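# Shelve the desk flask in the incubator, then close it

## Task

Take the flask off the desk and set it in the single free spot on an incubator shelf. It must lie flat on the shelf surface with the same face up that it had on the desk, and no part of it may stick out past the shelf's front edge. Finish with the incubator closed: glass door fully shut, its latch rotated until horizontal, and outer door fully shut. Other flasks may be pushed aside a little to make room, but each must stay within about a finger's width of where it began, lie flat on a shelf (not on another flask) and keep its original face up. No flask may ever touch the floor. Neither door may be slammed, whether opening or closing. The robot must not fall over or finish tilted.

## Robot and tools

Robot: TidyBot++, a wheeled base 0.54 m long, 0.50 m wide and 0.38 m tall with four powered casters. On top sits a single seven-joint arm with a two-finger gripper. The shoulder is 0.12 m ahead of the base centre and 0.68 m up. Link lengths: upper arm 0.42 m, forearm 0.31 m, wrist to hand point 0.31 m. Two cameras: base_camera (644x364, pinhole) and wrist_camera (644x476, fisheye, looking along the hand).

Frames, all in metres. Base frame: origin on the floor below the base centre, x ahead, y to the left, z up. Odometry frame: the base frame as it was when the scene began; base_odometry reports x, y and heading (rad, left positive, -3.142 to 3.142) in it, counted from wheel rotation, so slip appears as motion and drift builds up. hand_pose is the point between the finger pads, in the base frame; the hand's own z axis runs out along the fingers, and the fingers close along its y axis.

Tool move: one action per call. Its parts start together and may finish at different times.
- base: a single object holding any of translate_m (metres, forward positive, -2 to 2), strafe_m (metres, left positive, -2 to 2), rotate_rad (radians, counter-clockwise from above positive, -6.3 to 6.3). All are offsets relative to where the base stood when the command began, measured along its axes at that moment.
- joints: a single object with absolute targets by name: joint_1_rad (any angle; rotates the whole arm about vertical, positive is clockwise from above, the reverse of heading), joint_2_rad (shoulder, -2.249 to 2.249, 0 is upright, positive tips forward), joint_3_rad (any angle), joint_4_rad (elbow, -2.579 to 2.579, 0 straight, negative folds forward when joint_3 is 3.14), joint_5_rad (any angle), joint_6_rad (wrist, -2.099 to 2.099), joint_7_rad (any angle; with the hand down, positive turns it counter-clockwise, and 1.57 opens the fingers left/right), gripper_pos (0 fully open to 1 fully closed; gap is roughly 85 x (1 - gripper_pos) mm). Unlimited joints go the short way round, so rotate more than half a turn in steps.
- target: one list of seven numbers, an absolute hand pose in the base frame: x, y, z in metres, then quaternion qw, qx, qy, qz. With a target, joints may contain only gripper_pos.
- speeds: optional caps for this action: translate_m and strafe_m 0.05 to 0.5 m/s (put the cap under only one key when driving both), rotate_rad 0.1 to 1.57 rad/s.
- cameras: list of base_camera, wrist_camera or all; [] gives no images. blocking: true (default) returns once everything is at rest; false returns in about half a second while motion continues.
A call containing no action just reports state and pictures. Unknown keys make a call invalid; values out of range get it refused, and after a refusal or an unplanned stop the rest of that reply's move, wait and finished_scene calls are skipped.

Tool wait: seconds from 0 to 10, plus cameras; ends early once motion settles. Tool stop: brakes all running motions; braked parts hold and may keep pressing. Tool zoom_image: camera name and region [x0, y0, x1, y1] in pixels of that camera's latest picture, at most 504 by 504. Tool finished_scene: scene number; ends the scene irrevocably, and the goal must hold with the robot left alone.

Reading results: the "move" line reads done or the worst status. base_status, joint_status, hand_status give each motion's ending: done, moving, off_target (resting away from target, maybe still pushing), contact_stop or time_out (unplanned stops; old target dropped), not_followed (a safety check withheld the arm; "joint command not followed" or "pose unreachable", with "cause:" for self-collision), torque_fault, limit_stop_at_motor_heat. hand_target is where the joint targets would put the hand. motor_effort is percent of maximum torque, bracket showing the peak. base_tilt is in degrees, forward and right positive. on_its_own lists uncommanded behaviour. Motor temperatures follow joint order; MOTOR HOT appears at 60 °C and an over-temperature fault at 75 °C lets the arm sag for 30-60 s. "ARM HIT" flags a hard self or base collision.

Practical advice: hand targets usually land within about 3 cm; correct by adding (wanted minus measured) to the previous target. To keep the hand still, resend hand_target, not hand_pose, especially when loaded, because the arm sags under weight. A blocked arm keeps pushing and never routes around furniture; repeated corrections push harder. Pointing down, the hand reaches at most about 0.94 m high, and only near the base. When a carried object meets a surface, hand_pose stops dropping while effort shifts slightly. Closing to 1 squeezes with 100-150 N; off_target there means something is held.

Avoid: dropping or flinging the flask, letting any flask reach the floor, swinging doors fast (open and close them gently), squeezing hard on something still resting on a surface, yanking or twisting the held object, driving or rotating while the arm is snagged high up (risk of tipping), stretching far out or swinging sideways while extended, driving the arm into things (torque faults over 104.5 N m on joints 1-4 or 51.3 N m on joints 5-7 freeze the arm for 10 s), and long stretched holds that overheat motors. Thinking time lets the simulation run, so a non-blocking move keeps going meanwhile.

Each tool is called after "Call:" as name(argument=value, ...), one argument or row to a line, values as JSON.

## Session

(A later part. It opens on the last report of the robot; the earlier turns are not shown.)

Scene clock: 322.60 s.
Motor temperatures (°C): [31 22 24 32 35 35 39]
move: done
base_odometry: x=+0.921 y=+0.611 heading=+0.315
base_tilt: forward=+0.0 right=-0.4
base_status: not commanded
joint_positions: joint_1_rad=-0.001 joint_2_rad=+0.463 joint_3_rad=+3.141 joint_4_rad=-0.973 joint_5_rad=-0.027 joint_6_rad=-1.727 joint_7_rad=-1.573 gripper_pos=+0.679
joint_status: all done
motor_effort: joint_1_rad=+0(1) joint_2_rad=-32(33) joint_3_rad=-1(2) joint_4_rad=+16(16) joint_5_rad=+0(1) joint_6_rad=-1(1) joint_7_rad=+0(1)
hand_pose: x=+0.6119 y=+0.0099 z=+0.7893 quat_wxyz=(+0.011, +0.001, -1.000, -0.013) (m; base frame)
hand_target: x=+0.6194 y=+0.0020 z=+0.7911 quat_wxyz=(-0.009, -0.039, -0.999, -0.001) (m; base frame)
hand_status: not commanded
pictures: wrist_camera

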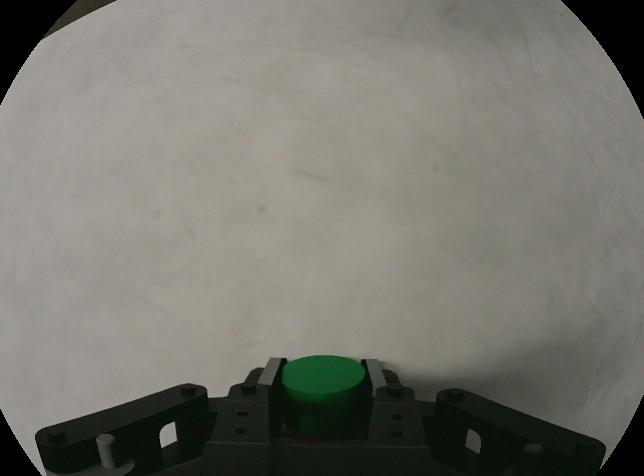

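Call:
move(
  joints={"joint_2_rad": 0.447, "joint_4_rad": -0.996, "joint_6_rad": -1.685},
  cameras=[],
)

Call:
move(
  joints={"gripper_pos": 0.6},
  cameras=[],
)

Call:
move(
  joints={"gripper_pos": 0.3},
  cameras=["wrist_camera"],
)

Scene clock: 329.40 s.
Motor temperatures (°C): [31 22 24 32 35 35 39]
move: done
base_odometry: x=+0.921 y=+0.611 heading=+0.315
base_tilt: forward=+0.1 right=-0.3
base_status: not commanded
joint_positions: joint_1_rad=-0.001 joint_2_rad=+0.461 joint_3_rad=+3.141 joint_4_rad=-0.977 joint_5_rad=-0.027 joint_6_rad=-1.726 joint_7_rad=-1.573 gripper_pos=+0.679
joint_status: all done
motor_effort: joint_1_rad=-1(1) joint_2_rad=-32(32) joint_3_rad=-2(2) joint_4_rad=+15(16) joint_5_rad=+0(1) joint_6_rad=-1(2) joint_7_rad=+0(1)
hand_pose: x=+0.6106 y=+0.0099 z=+0.7891 quat_wxyz=(+0.011, +0.001, -1.000, -0.013) (m; base frame)
hand_target: x=+0.6169 y=+0.0020 z=+0.7900 quat_wxyz=(-0.007, -0.039, -0.999, -0.001) (m; base frame)
hand_status: not commanded
pictures: none
No camera images: "cameras" was empty.

Scene clock: 330.17 s.
Motor temperatures (°C): [31 22 24 32 35 35 39]
move: done
base_odometry: x=+0.921 y=+0.611 heading=+0.315
base_tilt: forward=+0.0 right=-0.3
base_status: not commanded
joint_positions: joint_1_rad=-0.001 joint_2_rad=+0.461 joint_3_rad=+3.141 joint_4_rad=-0.983 joint_5_rad=-0.027 joint_6_rad=-1.726 joint_7_rad=-1.573 gripper_pos=+0.600
joint_status: all done
motor_effort: joint_1_rad=-1(2) joint_2_rad=-33(33) joint_3_rad=-1(2) joint_4_rad=+17(17) joint_5_rad=+0(1) joint_6_rad=+0(1) joint_7_rad=+0(1)
hand_pose: x=+0.6090 y=+0.0099 z=+0.7872 quat_wxyz=(+0.014, +0.001, -1.000, -0.013) (m; base frame)
hand_target: x=+0.6169 y=+0.0020 z=+0.7900 quat_wxyz=(-0.007, -0.039, -0.999, -0.001) (m; base frame)
hand_status: not commanded
pictures: none
No camera images: "cameras" was empty.

Scene clock: 330.87 s.
Motor temperatures (°C): [31 22 24 32 35 35 39]
move: done
base_odometry: x=+0.921 y=+0.611 heading=+0.315
base_tilt: forward=+0.0 right=-0.3
base_status: not commanded
joint_positions: joint_1_rad=-0.001 joint_2_rad=+0.461 joint_3_rad=+3.141 joint_4_rad=-0.983 joint_5_rad=-0.027 joint_6_rad=-1.726 joint_7_rad=-1.573 gripper_pos=+0.300
joint_status: all done
motor_effort: joint_1_rad=+0(1) joint_2_rad=-33(33) joint_3_rad=-1(2) joint_4_rad=+17(17) joint_5_rad=+0(1) joint_6_rad=+0(0) joint_7_rad=+0(1)
hand_pose: x=+0.6090 y=+0.0099 z=+0.7872 quat_wxyz=(+0.014, +0.001, -1.000, -0.013) (m; base frame)
hand_target: x=+0.6169 y=+0.0020 z=+0.7900 quat_wxyz=(-0.007, -0.039, -0.999, -0.001) (m; base frame)
hand_status: not commanded
pictures: wrist_camera

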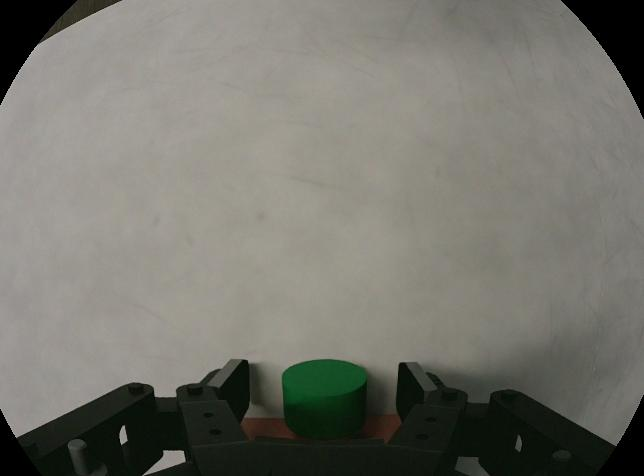

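Call:
move(
  joints={"gripper_pos": 0.0},
  cameras=[],
)

Call:
move(
  joints={"joint_2_rad": 0.50, "joint_4_rad": -0.68, "joint_6_rad": -1.95},
  cameras=["wrist_camera"],
)

Call:
move(
  base={"translate_m": -0.28},
  cameras=[],
)

Call:
move(
  joints={"joint_2_rad": -0.1, "joint_4_rad": -2.1, "joint_6_rad": 0.1, "joint_7_rad": 1.57},
  cameras=["wrist_camera"],
)

Scene clock: 367.70 s.
Motor temperatures (°C): [31 23 23 31 35 35 39]
move: done
base_odometry: x=+0.921 y=+0.611 heading=+0.315
base_tilt: forward=+0.0 right=-0.3
base_status: not commanded
joint_positions: joint_1_rad=-0.001 joint_2_rad=+0.461 joint_3_rad=+3.141 joint_4_rad=-0.983 joint_5_rad=-0.027 joint_6_rad=-1.726 joint_7_rad=-1.573 gripper_pos=+0.000
joint_status: all done
motor_effort: joint_1_rad=+0(1) joint_2_rad=-32(33) joint_3_rad=-1(2) joint_4_rad=+16(17) joint_5_rad=+0(1) joint_6_rad=+0(0) joint_7_rad=+0(1)
hand_pose: x=+0.6090 y=+0.0099 z=+0.7872 quat_wxyz=(+0.014, +0.001, -1.000, -0.013) (m; base frame)
hand_target: x=+0.6169 y=+0.0020 z=+0.7900 quat_wxyz=(-0.007, -0.039, -0.999, -0.001) (m; base frame)
hand_status: not commanded
pictures: none
No camera images: "cameras" was empty.

Scene clock: 369.33 s.
Motor temperatures (°C): [31 23 23 31 35 35 39]
move: done
base_odometry: x=+0.921 y=+0.611 heading=+0.315
base_tilt: forward=+0.1 right=-0.4
base_status: not commanded
joint_positions: joint_1_rad=-0.001 joint_2_rad=+0.492 joint_3_rad=+3.141 joint_4_rad=-0.697 joint_5_rad=-0.027 joint_6_rad=-1.897 joint_7_rad=-1.573 gripper_pos=+0.000
joint_status: all done
motor_effort: joint_1_rad=-1(1) joint_2_rad=-33(35) joint_3_rad=-2(2) joint_4_rad=+16(18) joint_5_rad=+0(0) joint_6_rad=+0(1) joint_7_rad=+0(1)
hand_pose: x=+0.6267 y=+0.0096 z=+0.8590 quat_wxyz=(-0.027, +0.004, -1.000, -0.013) (m; base frame)
hand_target: x=+0.6150 y=+0.0019 z=+0.8596 quat_wxyz=(-0.006, -0.039, -0.999, -0.001) (m; base frame)
hand_status: not commanded
pictures: wrist_camera

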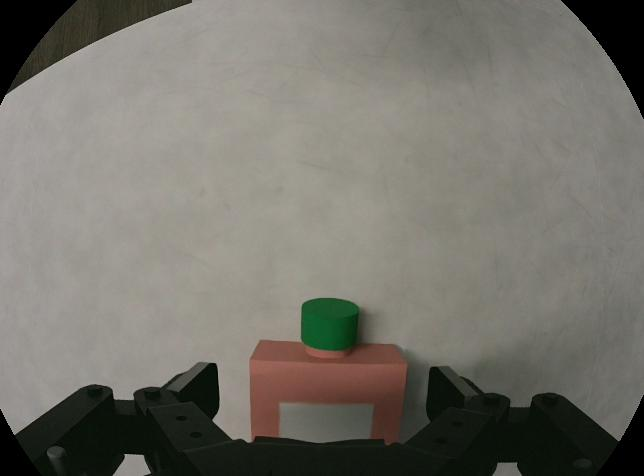

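Scene clock: 371.17 s.
Motor temperatures (°C): [31 23 23 31 35 35 39]
move: done
base_odometry: x=+0.655 y=+0.524 heading=+0.314
base_tilt: forward=+0.0 right=-0.3
base_status: done
joint_positions: joint_1_rad=-0.001 joint_2_rad=+0.502 joint_3_rad=+3.141 joint_4_rad=-0.695 joint_5_rad=-0.027 joint_6_rad=-1.905 joint_7_rad=-1.573 gripper_pos=+0.000
joint_status: not commanded
motor_effort: joint_1_rad=-1(2) joint_2_rad=-33(36) joint_3_rad=-2(2) joint_4_rad=+16(17) joint_5_rad=+0(1) joint_6_rad=+0(1) joint_7_rad=+1(1)
hand_pose: x=+0.6264 y=+0.0095 z=+0.8546 quat_wxyz=(-0.020, +0.004, -1.000, -0.013) (m; base frame)
hand_target: x=+0.6150 y=+0.0019 z=+0.8596 quat_wxyz=(-0.006, -0.039, -0.999, -0.001) (m; base frame)
hand_status: not commanded
pictures: none
No camera images: "cameras" was empty.

Scene clock: 374.93 s.
Motor temperatures (°C): [31 23 23 31 35 35 39]
move: done
base_odometry: x=+0.655 y=+0.524 heading=+0.314
base_tilt: forward=+0.0 right=-0.4
base_status: not commanded
joint_positions: joint_1_rad=-0.001 joint_2_rad=-0.080 joint_3_rad=+3.141 joint_4_rad=-2.088 joint_5_rad=-0.027 joint_6_rad=+0.048 joint_7_rad=-4.633 gripper_pos=+0.000
joint_status: all done
motor_effort: joint_1_rad=+0(1) joint_2_rad=-17(34) joint_3_rad=-1(2) joint_4_rad=+20(22) joint_5_rad=+0(1) joint_6_rad=+8(9) joint_7_rad=+0(2)
hand_pose: x=+0.6583 y=+0.0014 z=+0.8503 quat_wxyz=(-0.015, -0.830, -0.022, -0.557) (m; base frame)
hand_target: x=+0.6574 y=+0.0022 z=+0.8690 quat_wxyz=(+0.001, -0.813, +0.000, -0.582) (m; base frame)
hand_status: not commanded
pictures: wrist_camera

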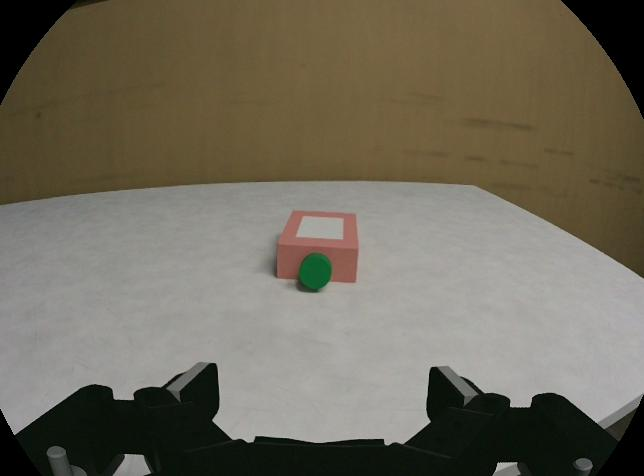

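Call:
move(
  base={"rotate_rad": -0.06},
  joints={"joint_2_rad": -0.15, "joint_4_rad": -2.29, "joint_6_rad": 0.21, "joint_7_rad": 1.49},
  cameras=[],
)

Call:
move(
  base={"strafe_m": 0.05, "translate_m": 0.07},
  cameras=["wrist_camera"],
)

Scene clock: 393.10 s.
Motor temperatures (°C): [31 22 23 31 35 35 39]
move: done
base_odometry: x=+0.655 y=+0.524 heading=+0.254
base_tilt: forward=+0.0 right=-0.4
base_status: done
joint_positions: joint_1_rad=+0.003 joint_2_rad=-0.128 joint_3_rad=+3.143 joint_4_rad=-2.281 joint_5_rad=-0.027 joint_6_rad=+0.159 joint_7_rad=-4.715 gripper_pos=+0.000
joint_status: all done
motor_effort: joint_1_rad=-1(2) joint_2_rad=-14(18) joint_3_rad=-1(3) joint_4_rad=+19(21) joint_5_rad=+0(1) joint_6_rad=+8(9) joint_7_rad=+1(1)
hand_pose: x=+0.6116 y=-0.0023 z=+0.7985 quat_wxyz=(+0.005, -0.840, +0.015, -0.543) (m; base frame)
hand_target: x=+0.6123 y=+0.0022 z=+0.8190 quat_wxyz=(+0.023, -0.821, +0.032, -0.569) (m; base frame)
hand_status: not commanded
pictures: none
No camera images: "cameras" was empty.

Scene clock: 394.20 s.
Motor temperatures (°C): [31 22 23 31 35 35 39]
move: done
base_odometry: x=+0.710 y=+0.590 heading=+0.254
base_tilt: forward=+0.0 right=-0.2
base_status: done
joint_positions: joint_1_rad=+0.003 joint_2_rad=-0.138 joint_3_rad=+3.143 joint_4_rad=-2.282 joint_5_rad=-0.027 joint_6_rad=+0.162 joint_7_rad=-4.715 gripper_pos=+0.000
joint_status: not commanded
motor_effort: joint_1_rad=+0(2) joint_2_rad=-14(17) joint_3_rad=-1(2) joint_4_rad=+20(20) joint_5_rad=+0(1) joint_6_rad=+8(9) joint_7_rad=+1(1)
hand_pose: x=+0.6105 y=-0.0023 z=+0.8032 quat_wxyz=(+0.005, -0.837, +0.015, -0.547) (m; base frame)
hand_target: x=+0.6123 y=+0.0022 z=+0.8190 quat_wxyz=(+0.023, -0.821, +0.032, -0.569) (m; base frame)
hand_status: not commanded
pictures: wrist_camera

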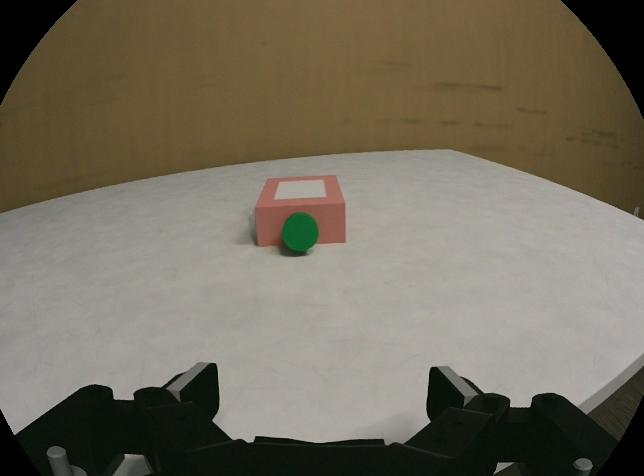

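Call:
move(
  base={"strafe_m": 0.019, "translate_m": 0.13},
  joints={"joint_4_rad": -2.33, "joint_6_rad": 0.25, "joint_2_rad": -0.15},
  cameras=["wrist_camera"],
)

Scene clock: 417.50 s.
Motor temperatures (°C): [31 22 23 31 35 35 39]
move: done
base_odometry: x=+0.831 y=+0.641 heading=+0.254
base_tilt: forward=+0.1 right=-0.3
base_status: done
joint_positions: joint_1_rad=+0.003 joint_2_rad=-0.140 joint_3_rad=+3.143 joint_4_rad=-2.327 joint_5_rad=-0.027 joint_6_rad=+0.205 joint_7_rad=-4.716 gripper_pos=+0.000
joint_status: all done
motor_effort: joint_1_rad=-1(1) joint_2_rad=-13(17) joint_3_rad=-1(2) joint_4_rad=+19(20) joint_5_rad=+0(1) joint_6_rad=+8(9) joint_7_rad=+1(1)
hand_pose: x=+0.6022 y=-0.0026 z=+0.7927 quat_wxyz=(+0.005, -0.836, +0.016, -0.548) (m; base frame)
hand_target: x=+0.6053 y=+0.0021 z=+0.8085 quat_wxyz=(+0.023, -0.821, +0.032, -0.569) (m; base frame)
hand_status: not commanded
pictures: wrist_camera

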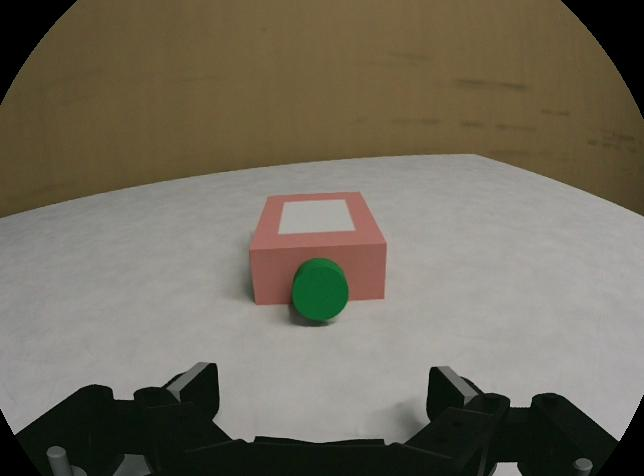

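Call:
move(
  base={"translate_m": 0.06},
  cameras=["wrist_camera"],
)

Scene clock: 428.60 s.
Motor temperatures (°C): [31 22 23 31 35 35 39]
move: done
base_odometry: x=+0.889 y=+0.657 heading=+0.254
base_tilt: forward=+0.1 right=-0.3
base_status: done
joint_positions: joint_1_rad=+0.003 joint_2_rad=-0.141 joint_3_rad=+3.143 joint_4_rad=-2.327 joint_5_rad=-0.027 joint_6_rad=+0.206 joint_7_rad=-4.716 gripper_pos=+0.000
joint_status: not commanded
motor_effort: joint_1_rad=+0(1) joint_2_rad=-13(16) joint_3_rad=+0(2) joint_4_rad=+18(20) joint_5_rad=+0(1) joint_6_rad=+8(9) joint_7_rad=+1(1)
hand_pose: x=+0.6023 y=-0.0026 z=+0.7929 quat_wxyz=(+0.005, -0.836, +0.016, -0.548) (m; base frame)
hand_target: x=+0.6053 y=+0.0021 z=+0.8085 quat_wxyz=(+0.023, -0.821, +0.032, -0.569) (m; base frame)
hand_status: not commanded
pictures: wrist_camera

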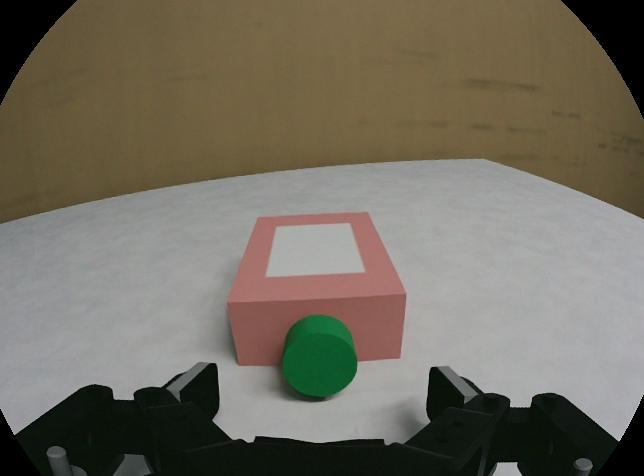

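Call:
move(
  base={"translate_m": 0.034},
  cameras=["wrist_camera"],
)

Call:
zoom_image(
  camera="wrist_camera",
  region=[170, 300, 470, 476],
)

Scene clock: 441.00 s.
Motor temperatures (°C): [31 22 23 31 35 35 39]
move: done
base_odometry: x=+0.922 y=+0.665 heading=+0.254
base_tilt: forward=+0.0 right=-0.3
base_status: done
joint_positions: joint_1_rad=+0.003 joint_2_rad=-0.141 joint_3_rad=+3.143 joint_4_rad=-2.327 joint_5_rad=-0.027 joint_6_rad=+0.207 joint_7_rad=-4.716 gripper_pos=+0.000
joint_status: not commanded
motor_effort: joint_1_rad=+0(1) joint_2_rad=-13(16) joint_3_rad=+0(2) joint_4_rad=+19(19) joint_5_rad=+0(1) joint_6_rad=+8(9) joint_7_rad=+0(1)
hand_pose: x=+0.6023 y=-0.0026 z=+0.7930 quat_wxyz=(+0.005, -0.836, +0.016, -0.549) (m; base frame)
hand_target: x=+0.6053 y=+0.0021 z=+0.8085 quat_wxyz=(+0.023, -0.821, +0.032, -0.569) (m; base frame)
hand_status: not commanded
pictures: wrist_camera

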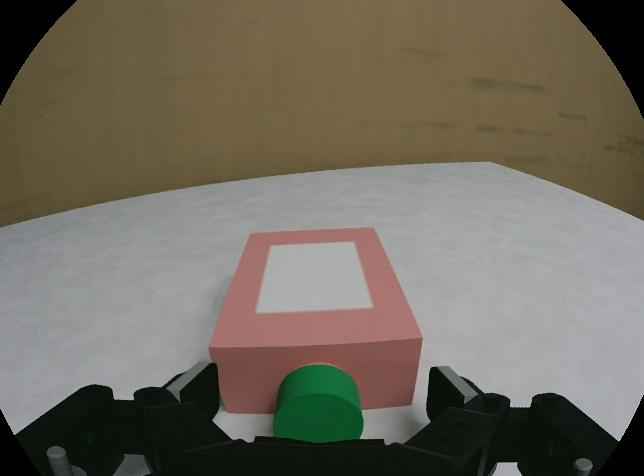

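Scaled by 1.680.

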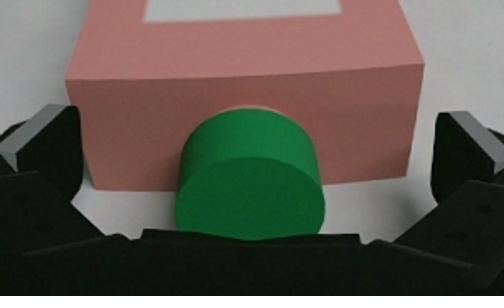

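Call:
move(
  base={"translate_m": -0.005},
  cameras=[],
)

Call:
move(
  joints={"gripper_pos": 0.5},
  cameras=["wrist_camera"],
)

Call:
zoom_image(
  camera="wrist_camera",
  region=[170, 300, 470, 476],
)

Scene clock: 449.30 s.
Motor temperatures (°C): [31 22 23 31 35 35 39]
move: done
base_odometry: x=+0.917 y=+0.664 heading=+0.254
base_tilt: forward=+0.0 right=-0.3
base_status: done
joint_positions: joint_1_rad=+0.003 joint_2_rad=-0.142 joint_3_rad=+3.143 joint_4_rad=-2.327 joint_5_rad=-0.027 joint_6_rad=+0.207 joint_7_rad=-4.716 gripper_pos=+0.000
joint_status: not commanded
motor_effort: joint_1_rad=+0(1) joint_2_rad=-13(16) joint_3_rad=-1(2) joint_4_rad=+18(19) joint_5_rad=+0(1) joint_6_rad=+8(9) joint_7_rad=+0(1)
hand_pose: x=+0.6021 y=-0.0026 z=+0.7938 quat_wxyz=(+0.005, -0.835, +0.016, -0.549) (m; base frame)
hand_target: x=+0.6053 y=+0.0021 z=+0.8085 quat_wxyz=(+0.023, -0.821, +0.032, -0.569) (m; base frame)
hand_status: not commanded
pictures: none
No camera images: "cameras" was empty.

Scene clock: 450.13 s.
Motor temperatures (°C): [31 22 23 31 35 35 39]
move: done
base_odometry: x=+0.917 y=+0.664 heading=+0.254
base_tilt: forward=+0.0 right=-0.3
base_status: not commanded
joint_positions: joint_1_rad=+0.003 joint_2_rad=-0.142 joint_3_rad=+3.143 joint_4_rad=-2.327 joint_5_rad=-0.027 joint_6_rad=+0.207 joint_7_rad=-4.716 gripper_pos=+0.500
joint_status: all done
motor_effort: joint_1_rad=+0(2) joint_2_rad=-13(14) joint_3_rad=-1(1) joint_4_rad=+19(19) joint_5_rad=+0(1) joint_6_rad=+8(9) joint_7_rad=+1(1)
hand_pose: x=+0.6021 y=-0.0026 z=+0.7938 quat_wxyz=(+0.005, -0.835, +0.016, -0.549) (m; base frame)
hand_target: x=+0.6053 y=+0.0021 z=+0.8085 quat_wxyz=(+0.023, -0.821, +0.032, -0.569) (m; base frame)
hand_status: not commanded
pictures: wrist_camera

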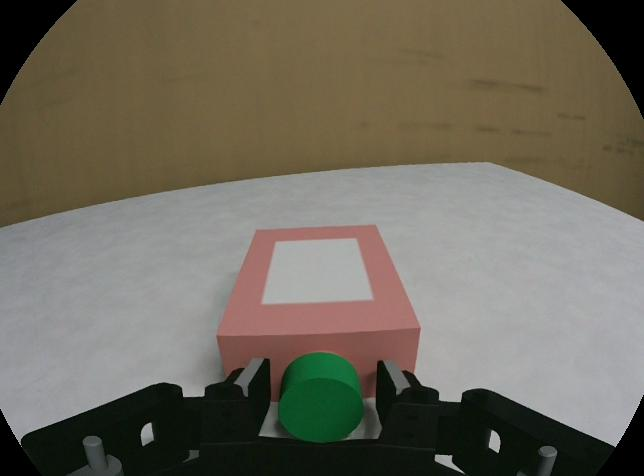

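Scaled by 1.680.

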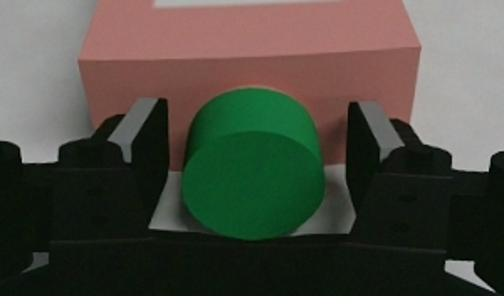

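Call:
move(
  joints={"gripper_pos": 0.8},
  cameras=["wrist_camera"],
)

Call:
zoom_image(
  camera="wrist_camera",
  region=[170, 300, 470, 476],
)

Scene clock: 457.03 s.
Motor temperatures (°C): [31 22 23 31 35 35 39]
move: off_target
base_odometry: x=+0.917 y=+0.664 heading=+0.254
base_tilt: forward=+0.0 right=-0.3
base_status: not commanded
joint_positions: joint_1_rad=+0.003 joint_2_rad=-0.142 joint_3_rad=+3.143 joint_4_rad=-2.327 joint_5_rad=-0.027 joint_6_rad=+0.208 joint_7_rad=-4.716 gripper_pos=+0.683
joint_status: gripper_pos off_target (ended at +0.683, target +0.800)
motor_effort: joint_1_rad=-1(1) joint_2_rad=-13(14) joint_3_rad=-1(2) joint_4_rad=+18(19) joint_5_rad=+1(1) joint_6_rad=+8(9) joint_7_rad=+0(1)
hand_pose: x=+0.6022 y=-0.0026 z=+0.7940 quat_wxyz=(+0.005, -0.835, +0.016, -0.550) (m; base frame)
hand_target: x=+0.6053 y=+0.0021 z=+0.8085 quat_wxyz=(+0.023, -0.821, +0.032, -0.569) (m; base frame)
hand_status: not commanded
pictures: wrist_camera

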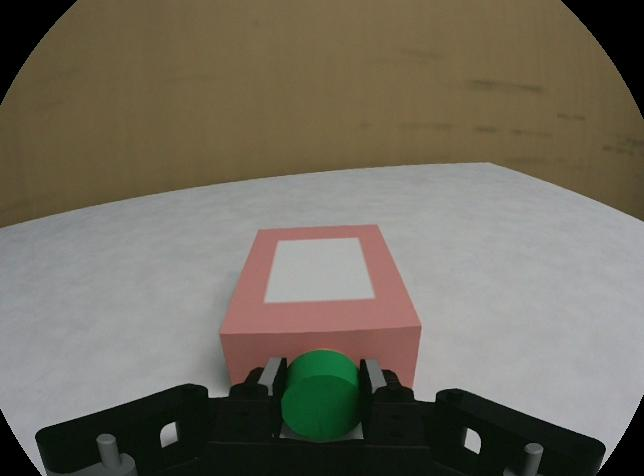

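Scaled by 1.680.

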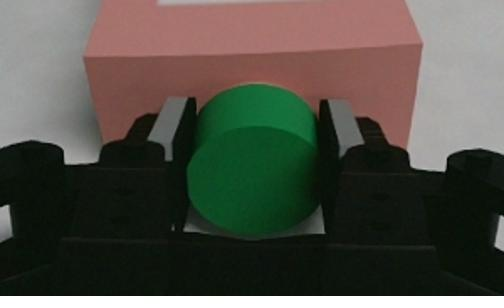

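Call:
move(
  joints={"joint_2_rad": -0.20, "joint_4_rad": -2.23, "joint_6_rad": 0.105, "gripper_pos": 0.9},
  cameras=["wrist_camera"],
)

Call:
move(
  joints={"joint_2_rad": -0.26, "joint_4_rad": -2.10, "joint_6_rad": -0.065},
  cameras=["wrist_camera"],
)

Scene clock: 467.77 s.
Motor temperatures (°C): [31 22 23 31 35 35 39]
move: off_target
base_odometry: x=+0.917 y=+0.664 heading=+0.254
base_tilt: forward=+0.0 right=-0.2
base_status: not commanded
joint_positions: joint_1_rad=+0.003 joint_2_rad=-0.180 joint_3_rad=+3.143 joint_4_rad=-2.246 joint_5_rad=-0.027 joint_6_rad=+0.141 joint_7_rad=-4.716 gripper_pos=+0.683
joint_status: gripper_pos off_target (ended at +0.683, target +0.900); the others done
motor_effort: joint_1_rad=+0(1) joint_2_rad=-14(16) joint_3_rad=-1(2) joint_4_rad=+21(22) joint_5_rad=+0(1) joint_6_rad=+9(10) joint_7_rad=+1(1)
hand_pose: x=+0.6122 y=-0.0022 z=+0.8386 quat_wxyz=(+0.006, -0.820, +0.015, -0.572) (m; base frame)
hand_target: x=+0.6092 y=+0.0022 z=+0.8469 quat_wxyz=(+0.023, -0.820, +0.032, -0.571) (m; base frame)
hand_status: not commanded
pictures: wrist_camera

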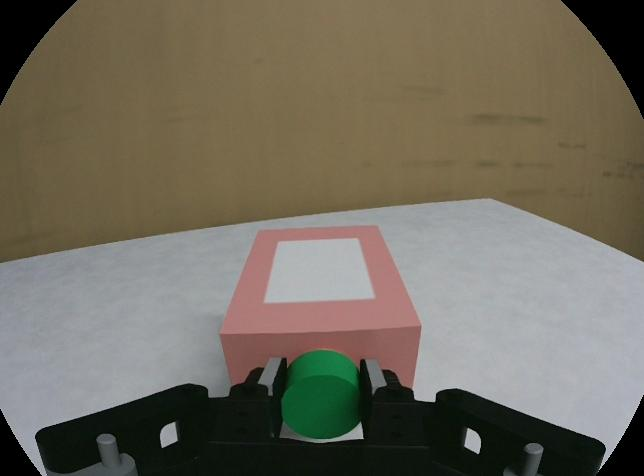

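Scene clock: 469.10 s.
Motor temperatures (°C): [31 22 23 31 35 35 39]
move: done
base_odometry: x=+0.917 y=+0.664 heading=+0.254
base_tilt: forward=+0.0 right=-0.3
base_status: not commanded
joint_positions: joint_1_rad=+0.003 joint_2_rad=-0.242 joint_3_rad=+3.143 joint_4_rad=-2.117 joint_5_rad=-0.027 joint_6_rad=-0.016 joint_7_rad=-4.716 gripper_pos=+0.683
joint_status: all done
motor_effort: joint_1_rad=+0(1) joint_2_rad=-12(15) joint_3_rad=-1(1) joint_4_rad=+22(23) joint_5_rad=+0(1) joint_6_rad=+10(10) joint_7_rad=+0(1)
hand_pose: x=+0.6134 y=-0.0009 z=+0.8982 quat_wxyz=(+0.008, -0.811, +0.014, -0.585) (m; base frame)
hand_target: x=+0.6079 y=+0.0022 z=+0.9027 quat_wxyz=(+0.024, -0.814, +0.032, -0.579) (m; base frame)
hand_status: not commanded
pictures: wrist_camera

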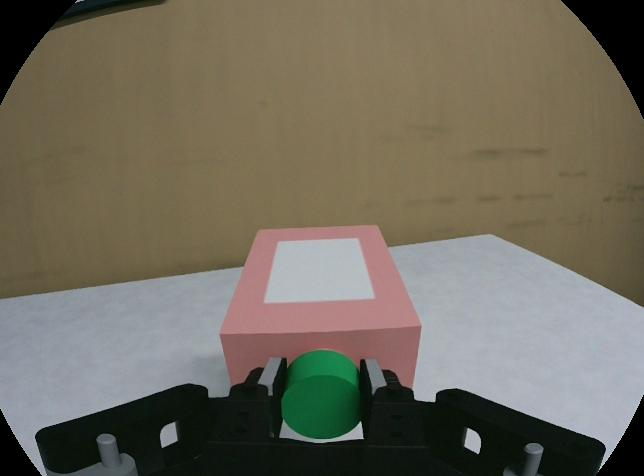

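Call:
move(
  base={"translate_m": -0.75},
  speeds={"translate_m": 0.3},
  cameras=[],
)

Call:
move(
  base={"rotate_rad": -1.05},
  speeds={"rotate_rad": 0.6},
  cameras=["wrist_camera"],
)

Scene clock: 489.67 s.
Motor temperatures (°C): [31 22 23 31 35 35 39]
move: done
base_odometry: x=+0.191 y=+0.476 heading=+0.254
base_tilt: forward=+0.0 right=-0.3
base_status: done
joint_positions: joint_1_rad=+0.003 joint_2_rad=-0.250 joint_3_rad=+3.143 joint_4_rad=-2.117 joint_5_rad=-0.027 joint_6_rad=-0.021 joint_7_rad=-4.716 gripper_pos=+0.683
joint_status: not commanded
motor_effort: joint_1_rad=-1(2) joint_2_rad=-12(15) joint_3_rad=+0(2) joint_4_rad=+22(23) joint_5_rad=+0(1) joint_6_rad=+10(10) joint_7_rad=+0(1)
hand_pose: x=+0.6114 y=-0.0008 z=+0.9010 quat_wxyz=(+0.008, -0.810, +0.014, -0.587) (m; base frame)
hand_target: x=+0.6079 y=+0.0022 z=+0.9027 quat_wxyz=(+0.024, -0.814, +0.032, -0.579) (m; base frame)
hand_status: not commanded
pictures: none
No camera images: "cameras" was empty.

Scene clock: 492.13 s.
Motor temperatures (°C): [31 22 23 31 35 35 39]
move: done
base_odometry: x=+0.191 y=+0.476 heading=-0.796
base_tilt: forward=+0.0 right=-0.3
base_status: done
joint_positions: joint_1_rad=+0.003 joint_2_rad=-0.250 joint_3_rad=+3.143 joint_4_rad=-2.117 joint_5_rad=-0.027 joint_6_rad=-0.021 joint_7_rad=-4.716 gripper_pos=+0.683
joint_status: not commanded
motor_effort: joint_1_rad=+0(2) joint_2_rad=-13(13) joint_3_rad=-1(3) joint_4_rad=+22(23) joint_5_rad=+0(1) joint_6_rad=+10(10) joint_7_rad=+1(1)
hand_pose: x=+0.6114 y=-0.0003 z=+0.9010 quat_wxyz=(+0.008, -0.810, +0.014, -0.587) (m; base frame)
hand_target: x=+0.6079 y=+0.0022 z=+0.9027 quat_wxyz=(+0.024, -0.814, +0.032, -0.579) (m; base frame)
hand_status: not commanded
pictures: wrist_camera

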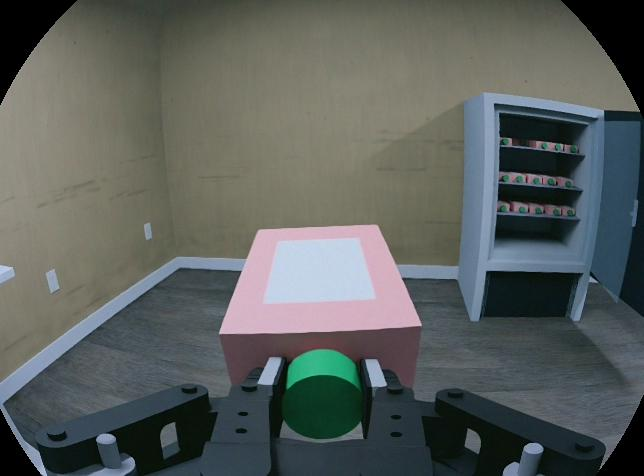

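Call:
move(
  base={"translate_m": 0.45, "strafe_m": -1.1},
  speeds={"translate_m": 0.35},
  cameras=["wrist_camera"],
)

Call:
zoom_image(
  camera="wrist_camera",
  region=[200, 50, 500, 250],
)

Scene clock: 503.90 s.
Motor temperatures (°C): [31 22 23 31 35 35 39]
move: done
base_odometry: x=-0.280 y=-0.616 heading=-0.796
base_tilt: forward=+0.0 right=-0.3
base_status: done
joint_positions: joint_1_rad=+0.003 joint_2_rad=-0.250 joint_3_rad=+3.143 joint_4_rad=-2.117 joint_5_rad=-0.027 joint_6_rad=-0.021 joint_7_rad=-4.716 gripper_pos=+0.683
joint_status: not commanded
motor_effort: joint_1_rad=+0(2) joint_2_rad=-13(14) joint_3_rad=-1(2) joint_4_rad=+23(23) joint_5_rad=+0(1) joint_6_rad=+10(10) joint_7_rad=+0(1)
hand_pose: x=+0.6114 y=-0.0003 z=+0.9010 quat_wxyz=(+0.008, -0.810, +0.014, -0.587) (m; base frame)
hand_target: x=+0.6079 y=+0.0022 z=+0.9027 quat_wxyz=(+0.024, -0.814, +0.032, -0.579) (m; base frame)
hand_status: not commanded
pictures: wrist_camera

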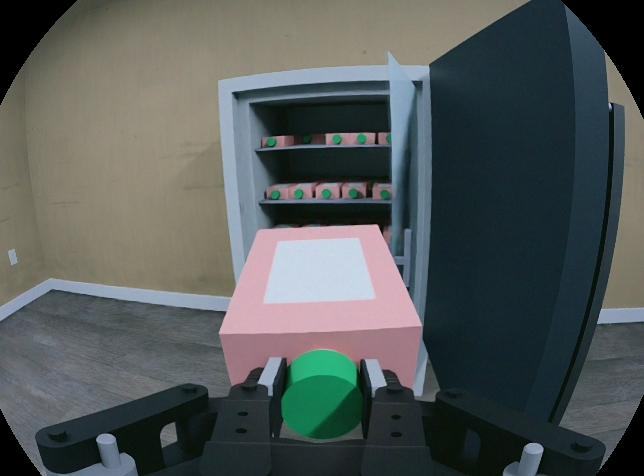

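Scaled by 1.680.

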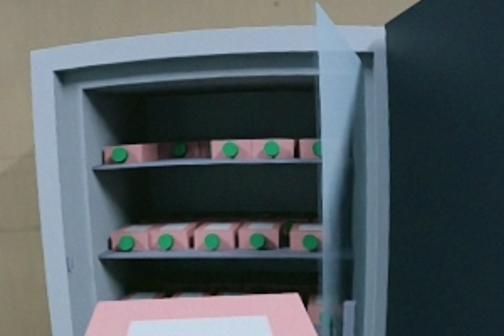

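Call:
wait(
  seconds=0,
  cameras=["base_camera"],
)

Scene clock: 522.30 s.
Motor temperatures (°C): [31 22 23 31 35 35 39]
base_odometry: x=-0.280 y=-0.616 heading=-0.796
base_tilt: forward=+0.1 right=-0.3
base_status: done
joint_positions: joint_1_rad=+0.003 joint_2_rad=-0.250 joint_3_rad=+3.143 joint_4_rad=-2.117 joint_5_rad=-0.027 joint_6_rad=-0.021 joint_7_rad=-4.716 gripper_pos=+0.683
joint_status: not commanded
motor_effort: joint_1_rad=+0(2) joint_2_rad=-12(14) joint_3_rad=-1(2) joint_4_rad=+22(23) joint_5_rad=+0(1) joint_6_rad=+10(10) joint_7_rad=+1(1)
hand_pose: x=+0.6114 y=-0.0003 z=+0.9010 quat_wxyz=(+0.008, -0.810, +0.014, -0.587) (m; base frame)
hand_target: x=+0.6079 y=+0.0022 z=+0.9027 quat_wxyz=(+0.024, -0.814, +0.032, -0.579) (m; base frame)
hand_status: not commanded
pictures: base_camera

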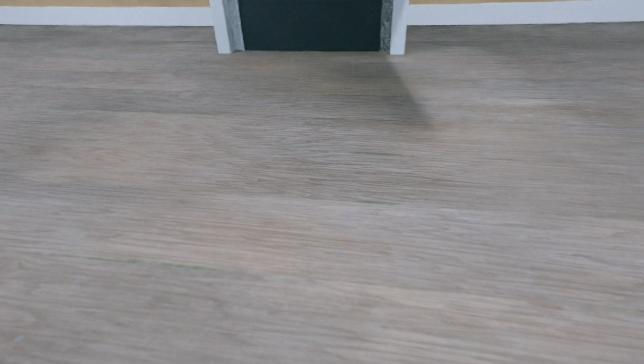

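Call:
wait(
  seconds=0,
  cameras=["wrist_camera"],
)

Call:
zoom_image(
  camera="wrist_camera",
  region=[240, 110, 400, 210],
)

Scene clock: 533.70 s.
Motor temperatures (°C): [31 22 23 32 35 35 39]
base_odometry: x=-0.280 y=-0.616 heading=-0.796
base_tilt: forward=+0.0 right=-0.3
base_status: done
joint_positions: joint_1_rad=+0.003 joint_2_rad=-0.250 joint_3_rad=+3.143 joint_4_rad=-2.117 joint_5_rad=-0.027 joint_6_rad=-0.021 joint_7_rad=-4.716 gripper_pos=+0.683
joint_status: not commanded
motor_effort: joint_1_rad=+0(2) joint_2_rad=-13(14) joint_3_rad=-1(2) joint_4_rad=+22(23) joint_5_rad=+0(1) joint_6_rad=+10(10) joint_7_rad=+0(1)
hand_pose: x=+0.6114 y=-0.0003 z=+0.9010 quat_wxyz=(+0.008, -0.810, +0.014, -0.587) (m; base frame)
hand_target: x=+0.6079 y=+0.0022 z=+0.9027 quat_wxyz=(+0.024, -0.814, +0.032, -0.579) (m; base frame)
hand_status: not commanded
pictures: wrist_camera

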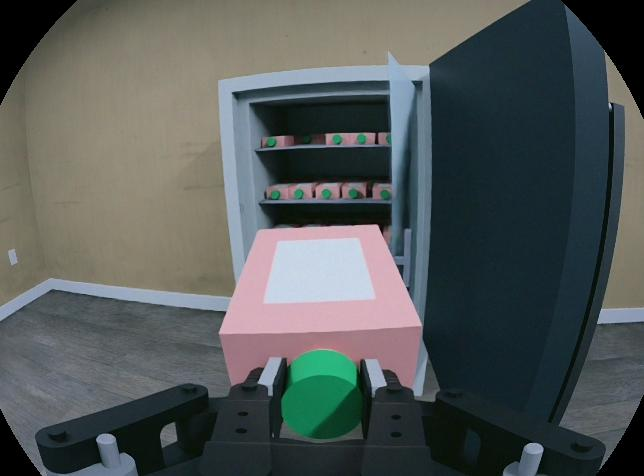

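Scaled by 3.150.

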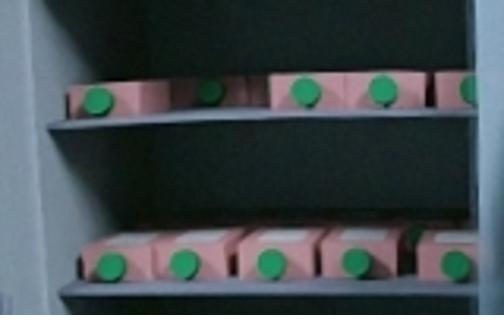

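Call:
move(
  joints={"joint_2_rad": 0.215, "joint_4_rad": -1.14, "joint_6_rad": -0.665},
  base={"strafe_m": 0.04},
  cameras=["wrist_camera"],
)

Call:
zoom_image(
  camera="wrist_camera",
  region=[200, 80, 450, 240],
)

Scene clock: 566.90 s.
Motor temperatures (°C): [31 21 23 32 35 35 39]
move: done
base_odometry: x=-0.251 y=-0.588 heading=-0.797
base_tilt: forward=+0.0 right=-0.3
base_status: done
joint_positions: joint_1_rad=+0.001 joint_2_rad=+0.215 joint_3_rad=+3.139 joint_4_rad=-1.165 joint_5_rad=-0.027 joint_6_rad=-0.616 joint_7_rad=-4.716 gripper_pos=+0.683
joint_status: all done
motor_effort: joint_1_rad=-1(2) joint_2_rad=-30(32) joint_3_rad=-1(3) joint_4_rad=+23(24) joint_5_rad=+0(1) joint_6_rad=+9(10) joint_7_rad=+0(1)
hand_pose: x=+0.8009 y=+0.0068 z=+1.0247 quat_wxyz=(+0.014, -0.840, +0.006, -0.542) (m; base frame)
hand_target: x=+0.7962 y=+0.0023 z=+1.0250 quat_wxyz=(+0.022, -0.846, +0.034, -0.531) (m; base frame)
hand_status: not commanded
pictures: wrist_camera

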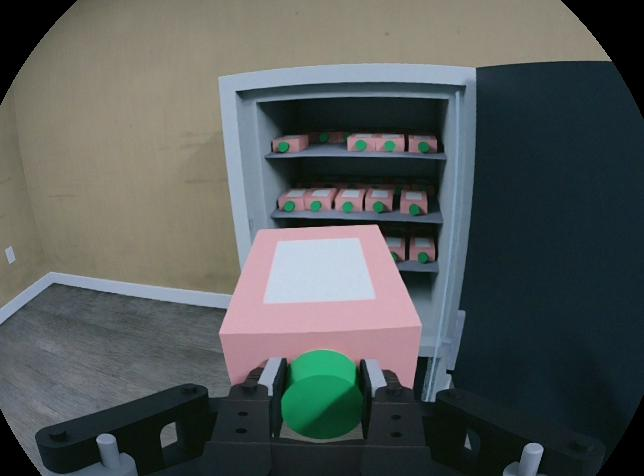

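Scaled by 2.016.

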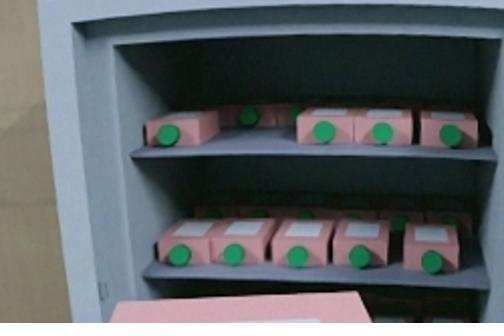

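Call:
move(
  base={"rotate_rad": -0.24},
  speeds={"rotate_rad": 0.4},
  cameras=[],
)

Call:
move(
  base={"strafe_m": 0.43},
  speeds={"strafe_m": 0.3},
)

Call:
zoom_image(
  camera="wrist_camera",
  region=[200, 80, 450, 240],
)

Scene clock: 663.53 s.
Motor temperatures (°C): [31 22 23 32 35 34 39]
move: done
base_odometry: x=-0.251 y=-0.588 heading=-1.037
base_tilt: forward=+0.1 right=-0.3
base_status: done
joint_positions: joint_1_rad=+0.003 joint_2_rad=+0.215 joint_3_rad=+3.141 joint_4_rad=-1.164 joint_5_rad=-0.027 joint_6_rad=-0.617 joint_7_rad=-4.716 gripper_pos=+0.683
joint_status: not commanded
motor_effort: joint_1_rad=-1(4) joint_2_rad=-30(31) joint_3_rad=-1(4) joint_4_rad=+22(23) joint_5_rad=+0(1) joint_6_rad=+9(10) joint_7_rad=+0(1)
hand_pose: x=+0.8008 y=+0.0047 z=+1.0242 quat_wxyz=(+0.013, -0.840, +0.008, -0.542) (m; base frame)
hand_target: x=+0.7962 y=+0.0023 z=+1.0250 quat_wxyz=(+0.022, -0.846, +0.034, -0.531) (m; base frame)
hand_status: not commanded
pictures: none
No camera images: "cameras" was empty.

Scene clock: 665.87 s.
Motor temperatures (°C): [31 22 23 32 35 34 39]
move: done
base_odometry: x=+0.119 y=-0.369 heading=-1.038
base_tilt: forward=+0.1 right=-0.3
base_status: done
joint_positions: joint_1_rad=-0.002 joint_2_rad=+0.215 joint_3_rad=+3.141 joint_4_rad=-1.164 joint_5_rad=-0.027 joint_6_rad=-0.618 joint_7_rad=-4.716 gripper_pos=+0.683
joint_status: not commanded
motor_effort: joint_1_rad=+0(4) joint_2_rad=-30(31) joint_3_rad=-1(4) joint_4_rad=+22(23) joint_5_rad=+0(1) joint_6_rad=+9(9) joint_7_rad=+1(1)
hand_pose: x=+0.8007 y=+0.0078 z=+1.0243 quat_wxyz=(+0.014, -0.841, +0.006, -0.542) (m; base frame)
hand_target: x=+0.7962 y=+0.0023 z=+1.0250 quat_wxyz=(+0.022, -0.846, +0.034, -0.531) (m; base frame)
hand_status: not commanded
pictures: base_camera, wrist_camera

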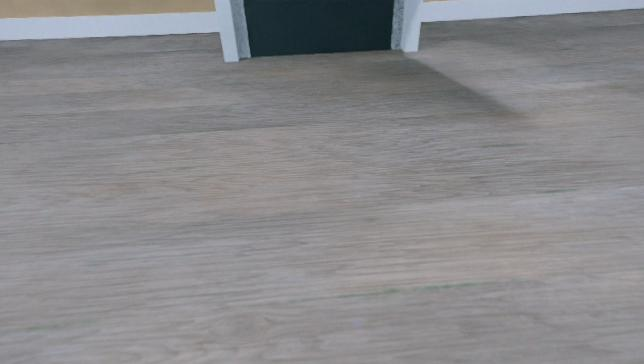

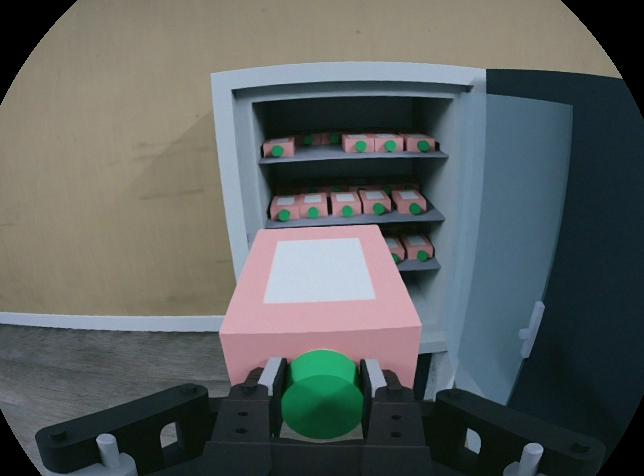

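Scaled by 2.016.

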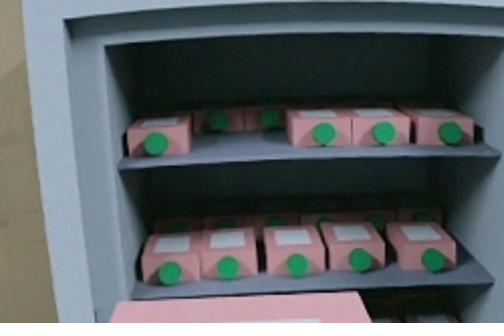

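Call:
move(
  base={"translate_m": 0.45, "strafe_m": 0.015},
  speeds={"translate_m": 0.25},
  joints={"joint_4_rad": -1.105, "joint_6_rad": -0.68, "joint_7_rad": 1.53},
)

Call:
zoom_image(
  camera="wrist_camera",
  region=[170, 60, 490, 260],
)

Scene clock: 701.97 s.
Motor temperatures (°C): [31 22 23 32 35 34 39]
move: done
base_odometry: x=+0.361 y=-0.749 heading=-1.037
base_tilt: forward=+0.0 right=-0.3
base_status: done
joint_positions: joint_1_rad=-0.002 joint_2_rad=+0.231 joint_3_rad=+3.141 joint_4_rad=-1.124 joint_5_rad=-0.027 joint_6_rad=-0.637 joint_7_rad=-4.716 gripper_pos=+0.683
joint_status: all done
motor_effort: joint_1_rad=+0(2) joint_2_rad=-31(34) joint_3_rad=-1(2) joint_4_rad=+22(24) joint_5_rad=+0(1) joint_6_rad=+9(10) joint_7_rad=+0(1)
hand_pose: x=+0.8066 y=+0.0079 z=+1.0315 quat_wxyz=(+0.014, -0.839, +0.005, -0.544) (m; base frame)
hand_target: x=+0.7963 y=+0.0023 z=+1.0414 quat_wxyz=(+0.012, -0.841, +0.017, -0.540) (m; base frame)
hand_status: not commanded
pictures: base_camera, wrist_camera

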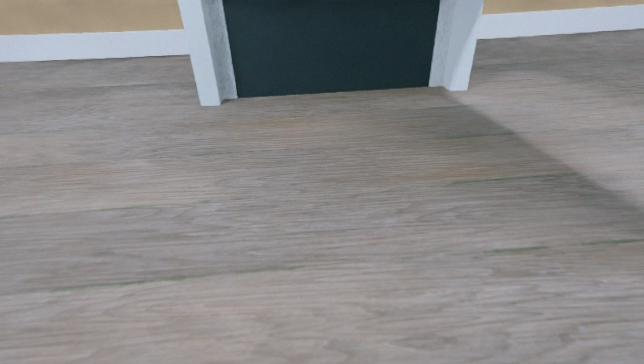

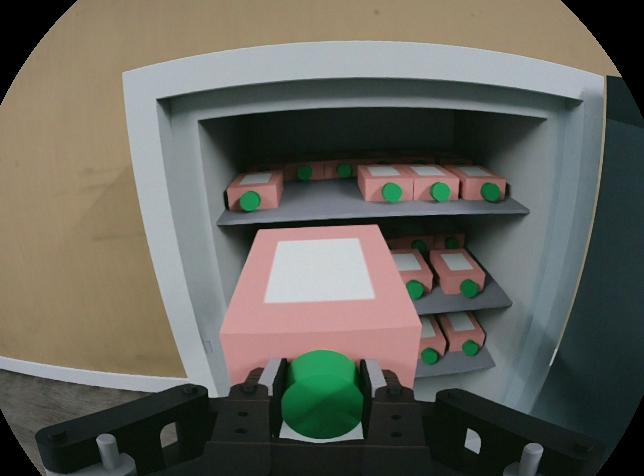

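Scaled by 1.575.

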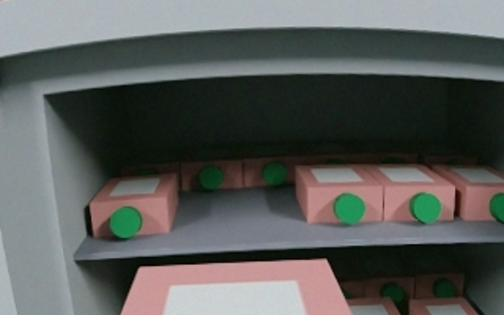

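Call:
move(
  base={"translate_m": 0.28},
  speeds={"translate_m": 0.15},
  joints={"joint_4_rad": -1.145, "joint_6_rad": -0.64},
  cameras=["wrist_camera"],
)

Call:
zoom_image(
  camera="wrist_camera",
  region=[120, 60, 520, 360],
)

Scene clock: 760.83 s.
Motor temperatures (°C): [31 22 23 32 35 34 39]
move: done
base_odometry: x=+0.503 y=-0.990 heading=-1.037
base_tilt: forward=+0.1 right=-0.3
base_status: done
joint_positions: joint_1_rad=-0.002 joint_2_rad=+0.233 joint_3_rad=+3.141 joint_4_rad=-1.144 joint_5_rad=-0.027 joint_6_rad=-0.637 joint_7_rad=-4.716 gripper_pos=+0.683
joint_status: all done
motor_effort: joint_1_rad=+0(2) joint_2_rad=-31(34) joint_3_rad=-2(2) joint_4_rad=+22(23) joint_5_rad=+0(1) joint_6_rad=+9(10) joint_7_rad=+0(1)
hand_pose: x=+0.8057 y=+0.0079 z=+1.0185 quat_wxyz=(+0.014, -0.845, +0.005, -0.535) (m; base frame)
hand_target: x=+0.7992 y=+0.0023 z=+1.0291 quat_wxyz=(+0.012, -0.841, +0.017, -0.540) (m; base frame)
hand_status: not commanded
pictures: wrist_camera

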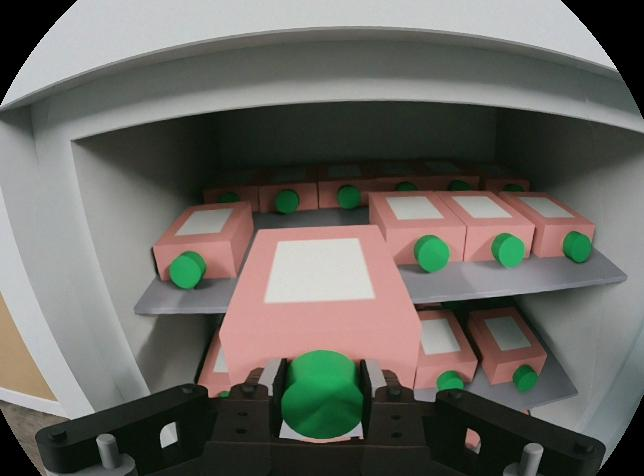

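Scaled by 1.260.

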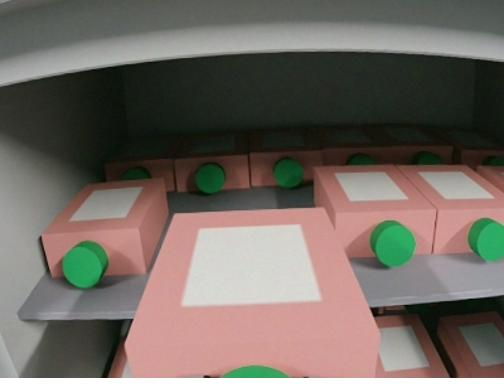

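Call:
move(
  base={"translate_m": 0.11},
  speeds={"translate_m": 0.1},
  cameras=["wrist_camera"],
)

Scene clock: 785.60 s.
Motor temperatures (°C): [31 22 23 32 35 34 39]
move: done
base_odometry: x=+0.559 y=-1.085 heading=-1.037
base_tilt: forward=+0.0 right=-0.3
base_status: done
joint_positions: joint_1_rad=-0.002 joint_2_rad=+0.232 joint_3_rad=+3.141 joint_4_rad=-1.145 joint_5_rad=-0.027 joint_6_rad=-0.637 joint_7_rad=-4.716 gripper_pos=+0.683
joint_status: not commanded
motor_effort: joint_1_rad=+0(2) joint_2_rad=-31(35) joint_3_rad=-1(2) joint_4_rad=+22(23) joint_5_rad=+0(1) joint_6_rad=+9(10) joint_7_rad=+0(1)
hand_pose: x=+0.8054 y=+0.0079 z=+1.0190 quat_wxyz=(+0.014, -0.845, +0.005, -0.535) (m; base frame)
hand_target: x=+0.7992 y=+0.0023 z=+1.0291 quat_wxyz=(+0.012, -0.841, +0.017, -0.540) (m; base frame)
hand_status: not commanded
pictures: wrist_camera

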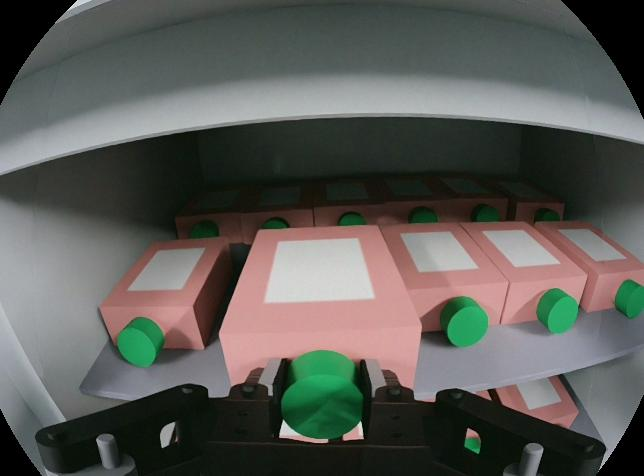

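Call:
move(
  base={"translate_m": 0.085},
  speeds={"translate_m": 0.1},
  cameras=["wrist_camera"],
)

Scene clock: 798.83 s.
Motor temperatures (°C): [31 22 23 32 35 34 39]
move: done
base_odometry: x=+0.603 y=-1.158 heading=-1.036
base_tilt: forward=+0.1 right=-0.3
base_status: done
joint_positions: joint_1_rad=-0.002 joint_2_rad=+0.232 joint_3_rad=+3.141 joint_4_rad=-1.148 joint_5_rad=-0.027 joint_6_rad=-0.637 joint_7_rad=-4.716 gripper_pos=+0.683
joint_status: not commanded
motor_effort: joint_1_rad=+0(1) joint_2_rad=-31(34) joint_3_rad=-1(2) joint_4_rad=+22(27) joint_5_rad=+0(1) joint_6_rad=+9(12) joint_7_rad=+1(1)
hand_pose: x=+0.8053 y=+0.0079 z=+1.0164 quat_wxyz=(+0.014, -0.846, +0.005, -0.533) (m; base frame)
hand_target: x=+0.7992 y=+0.0023 z=+1.0291 quat_wxyz=(+0.012, -0.841, +0.017, -0.540) (m; base frame)
hand_status: not commanded
pictures: wrist_camera

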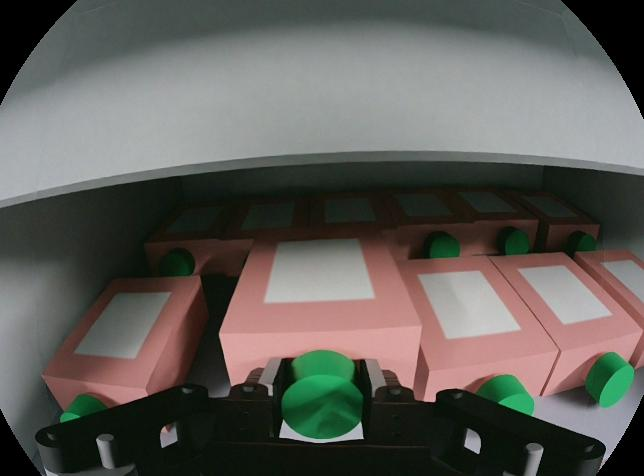

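Call:
zoom_image(
  camera="wrist_camera",
  region=[120, 150, 520, 450],
)

Scaled by 1.260.

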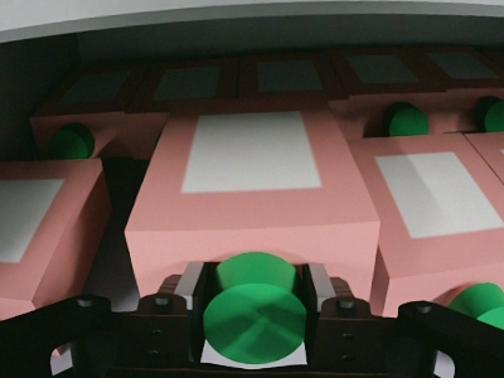

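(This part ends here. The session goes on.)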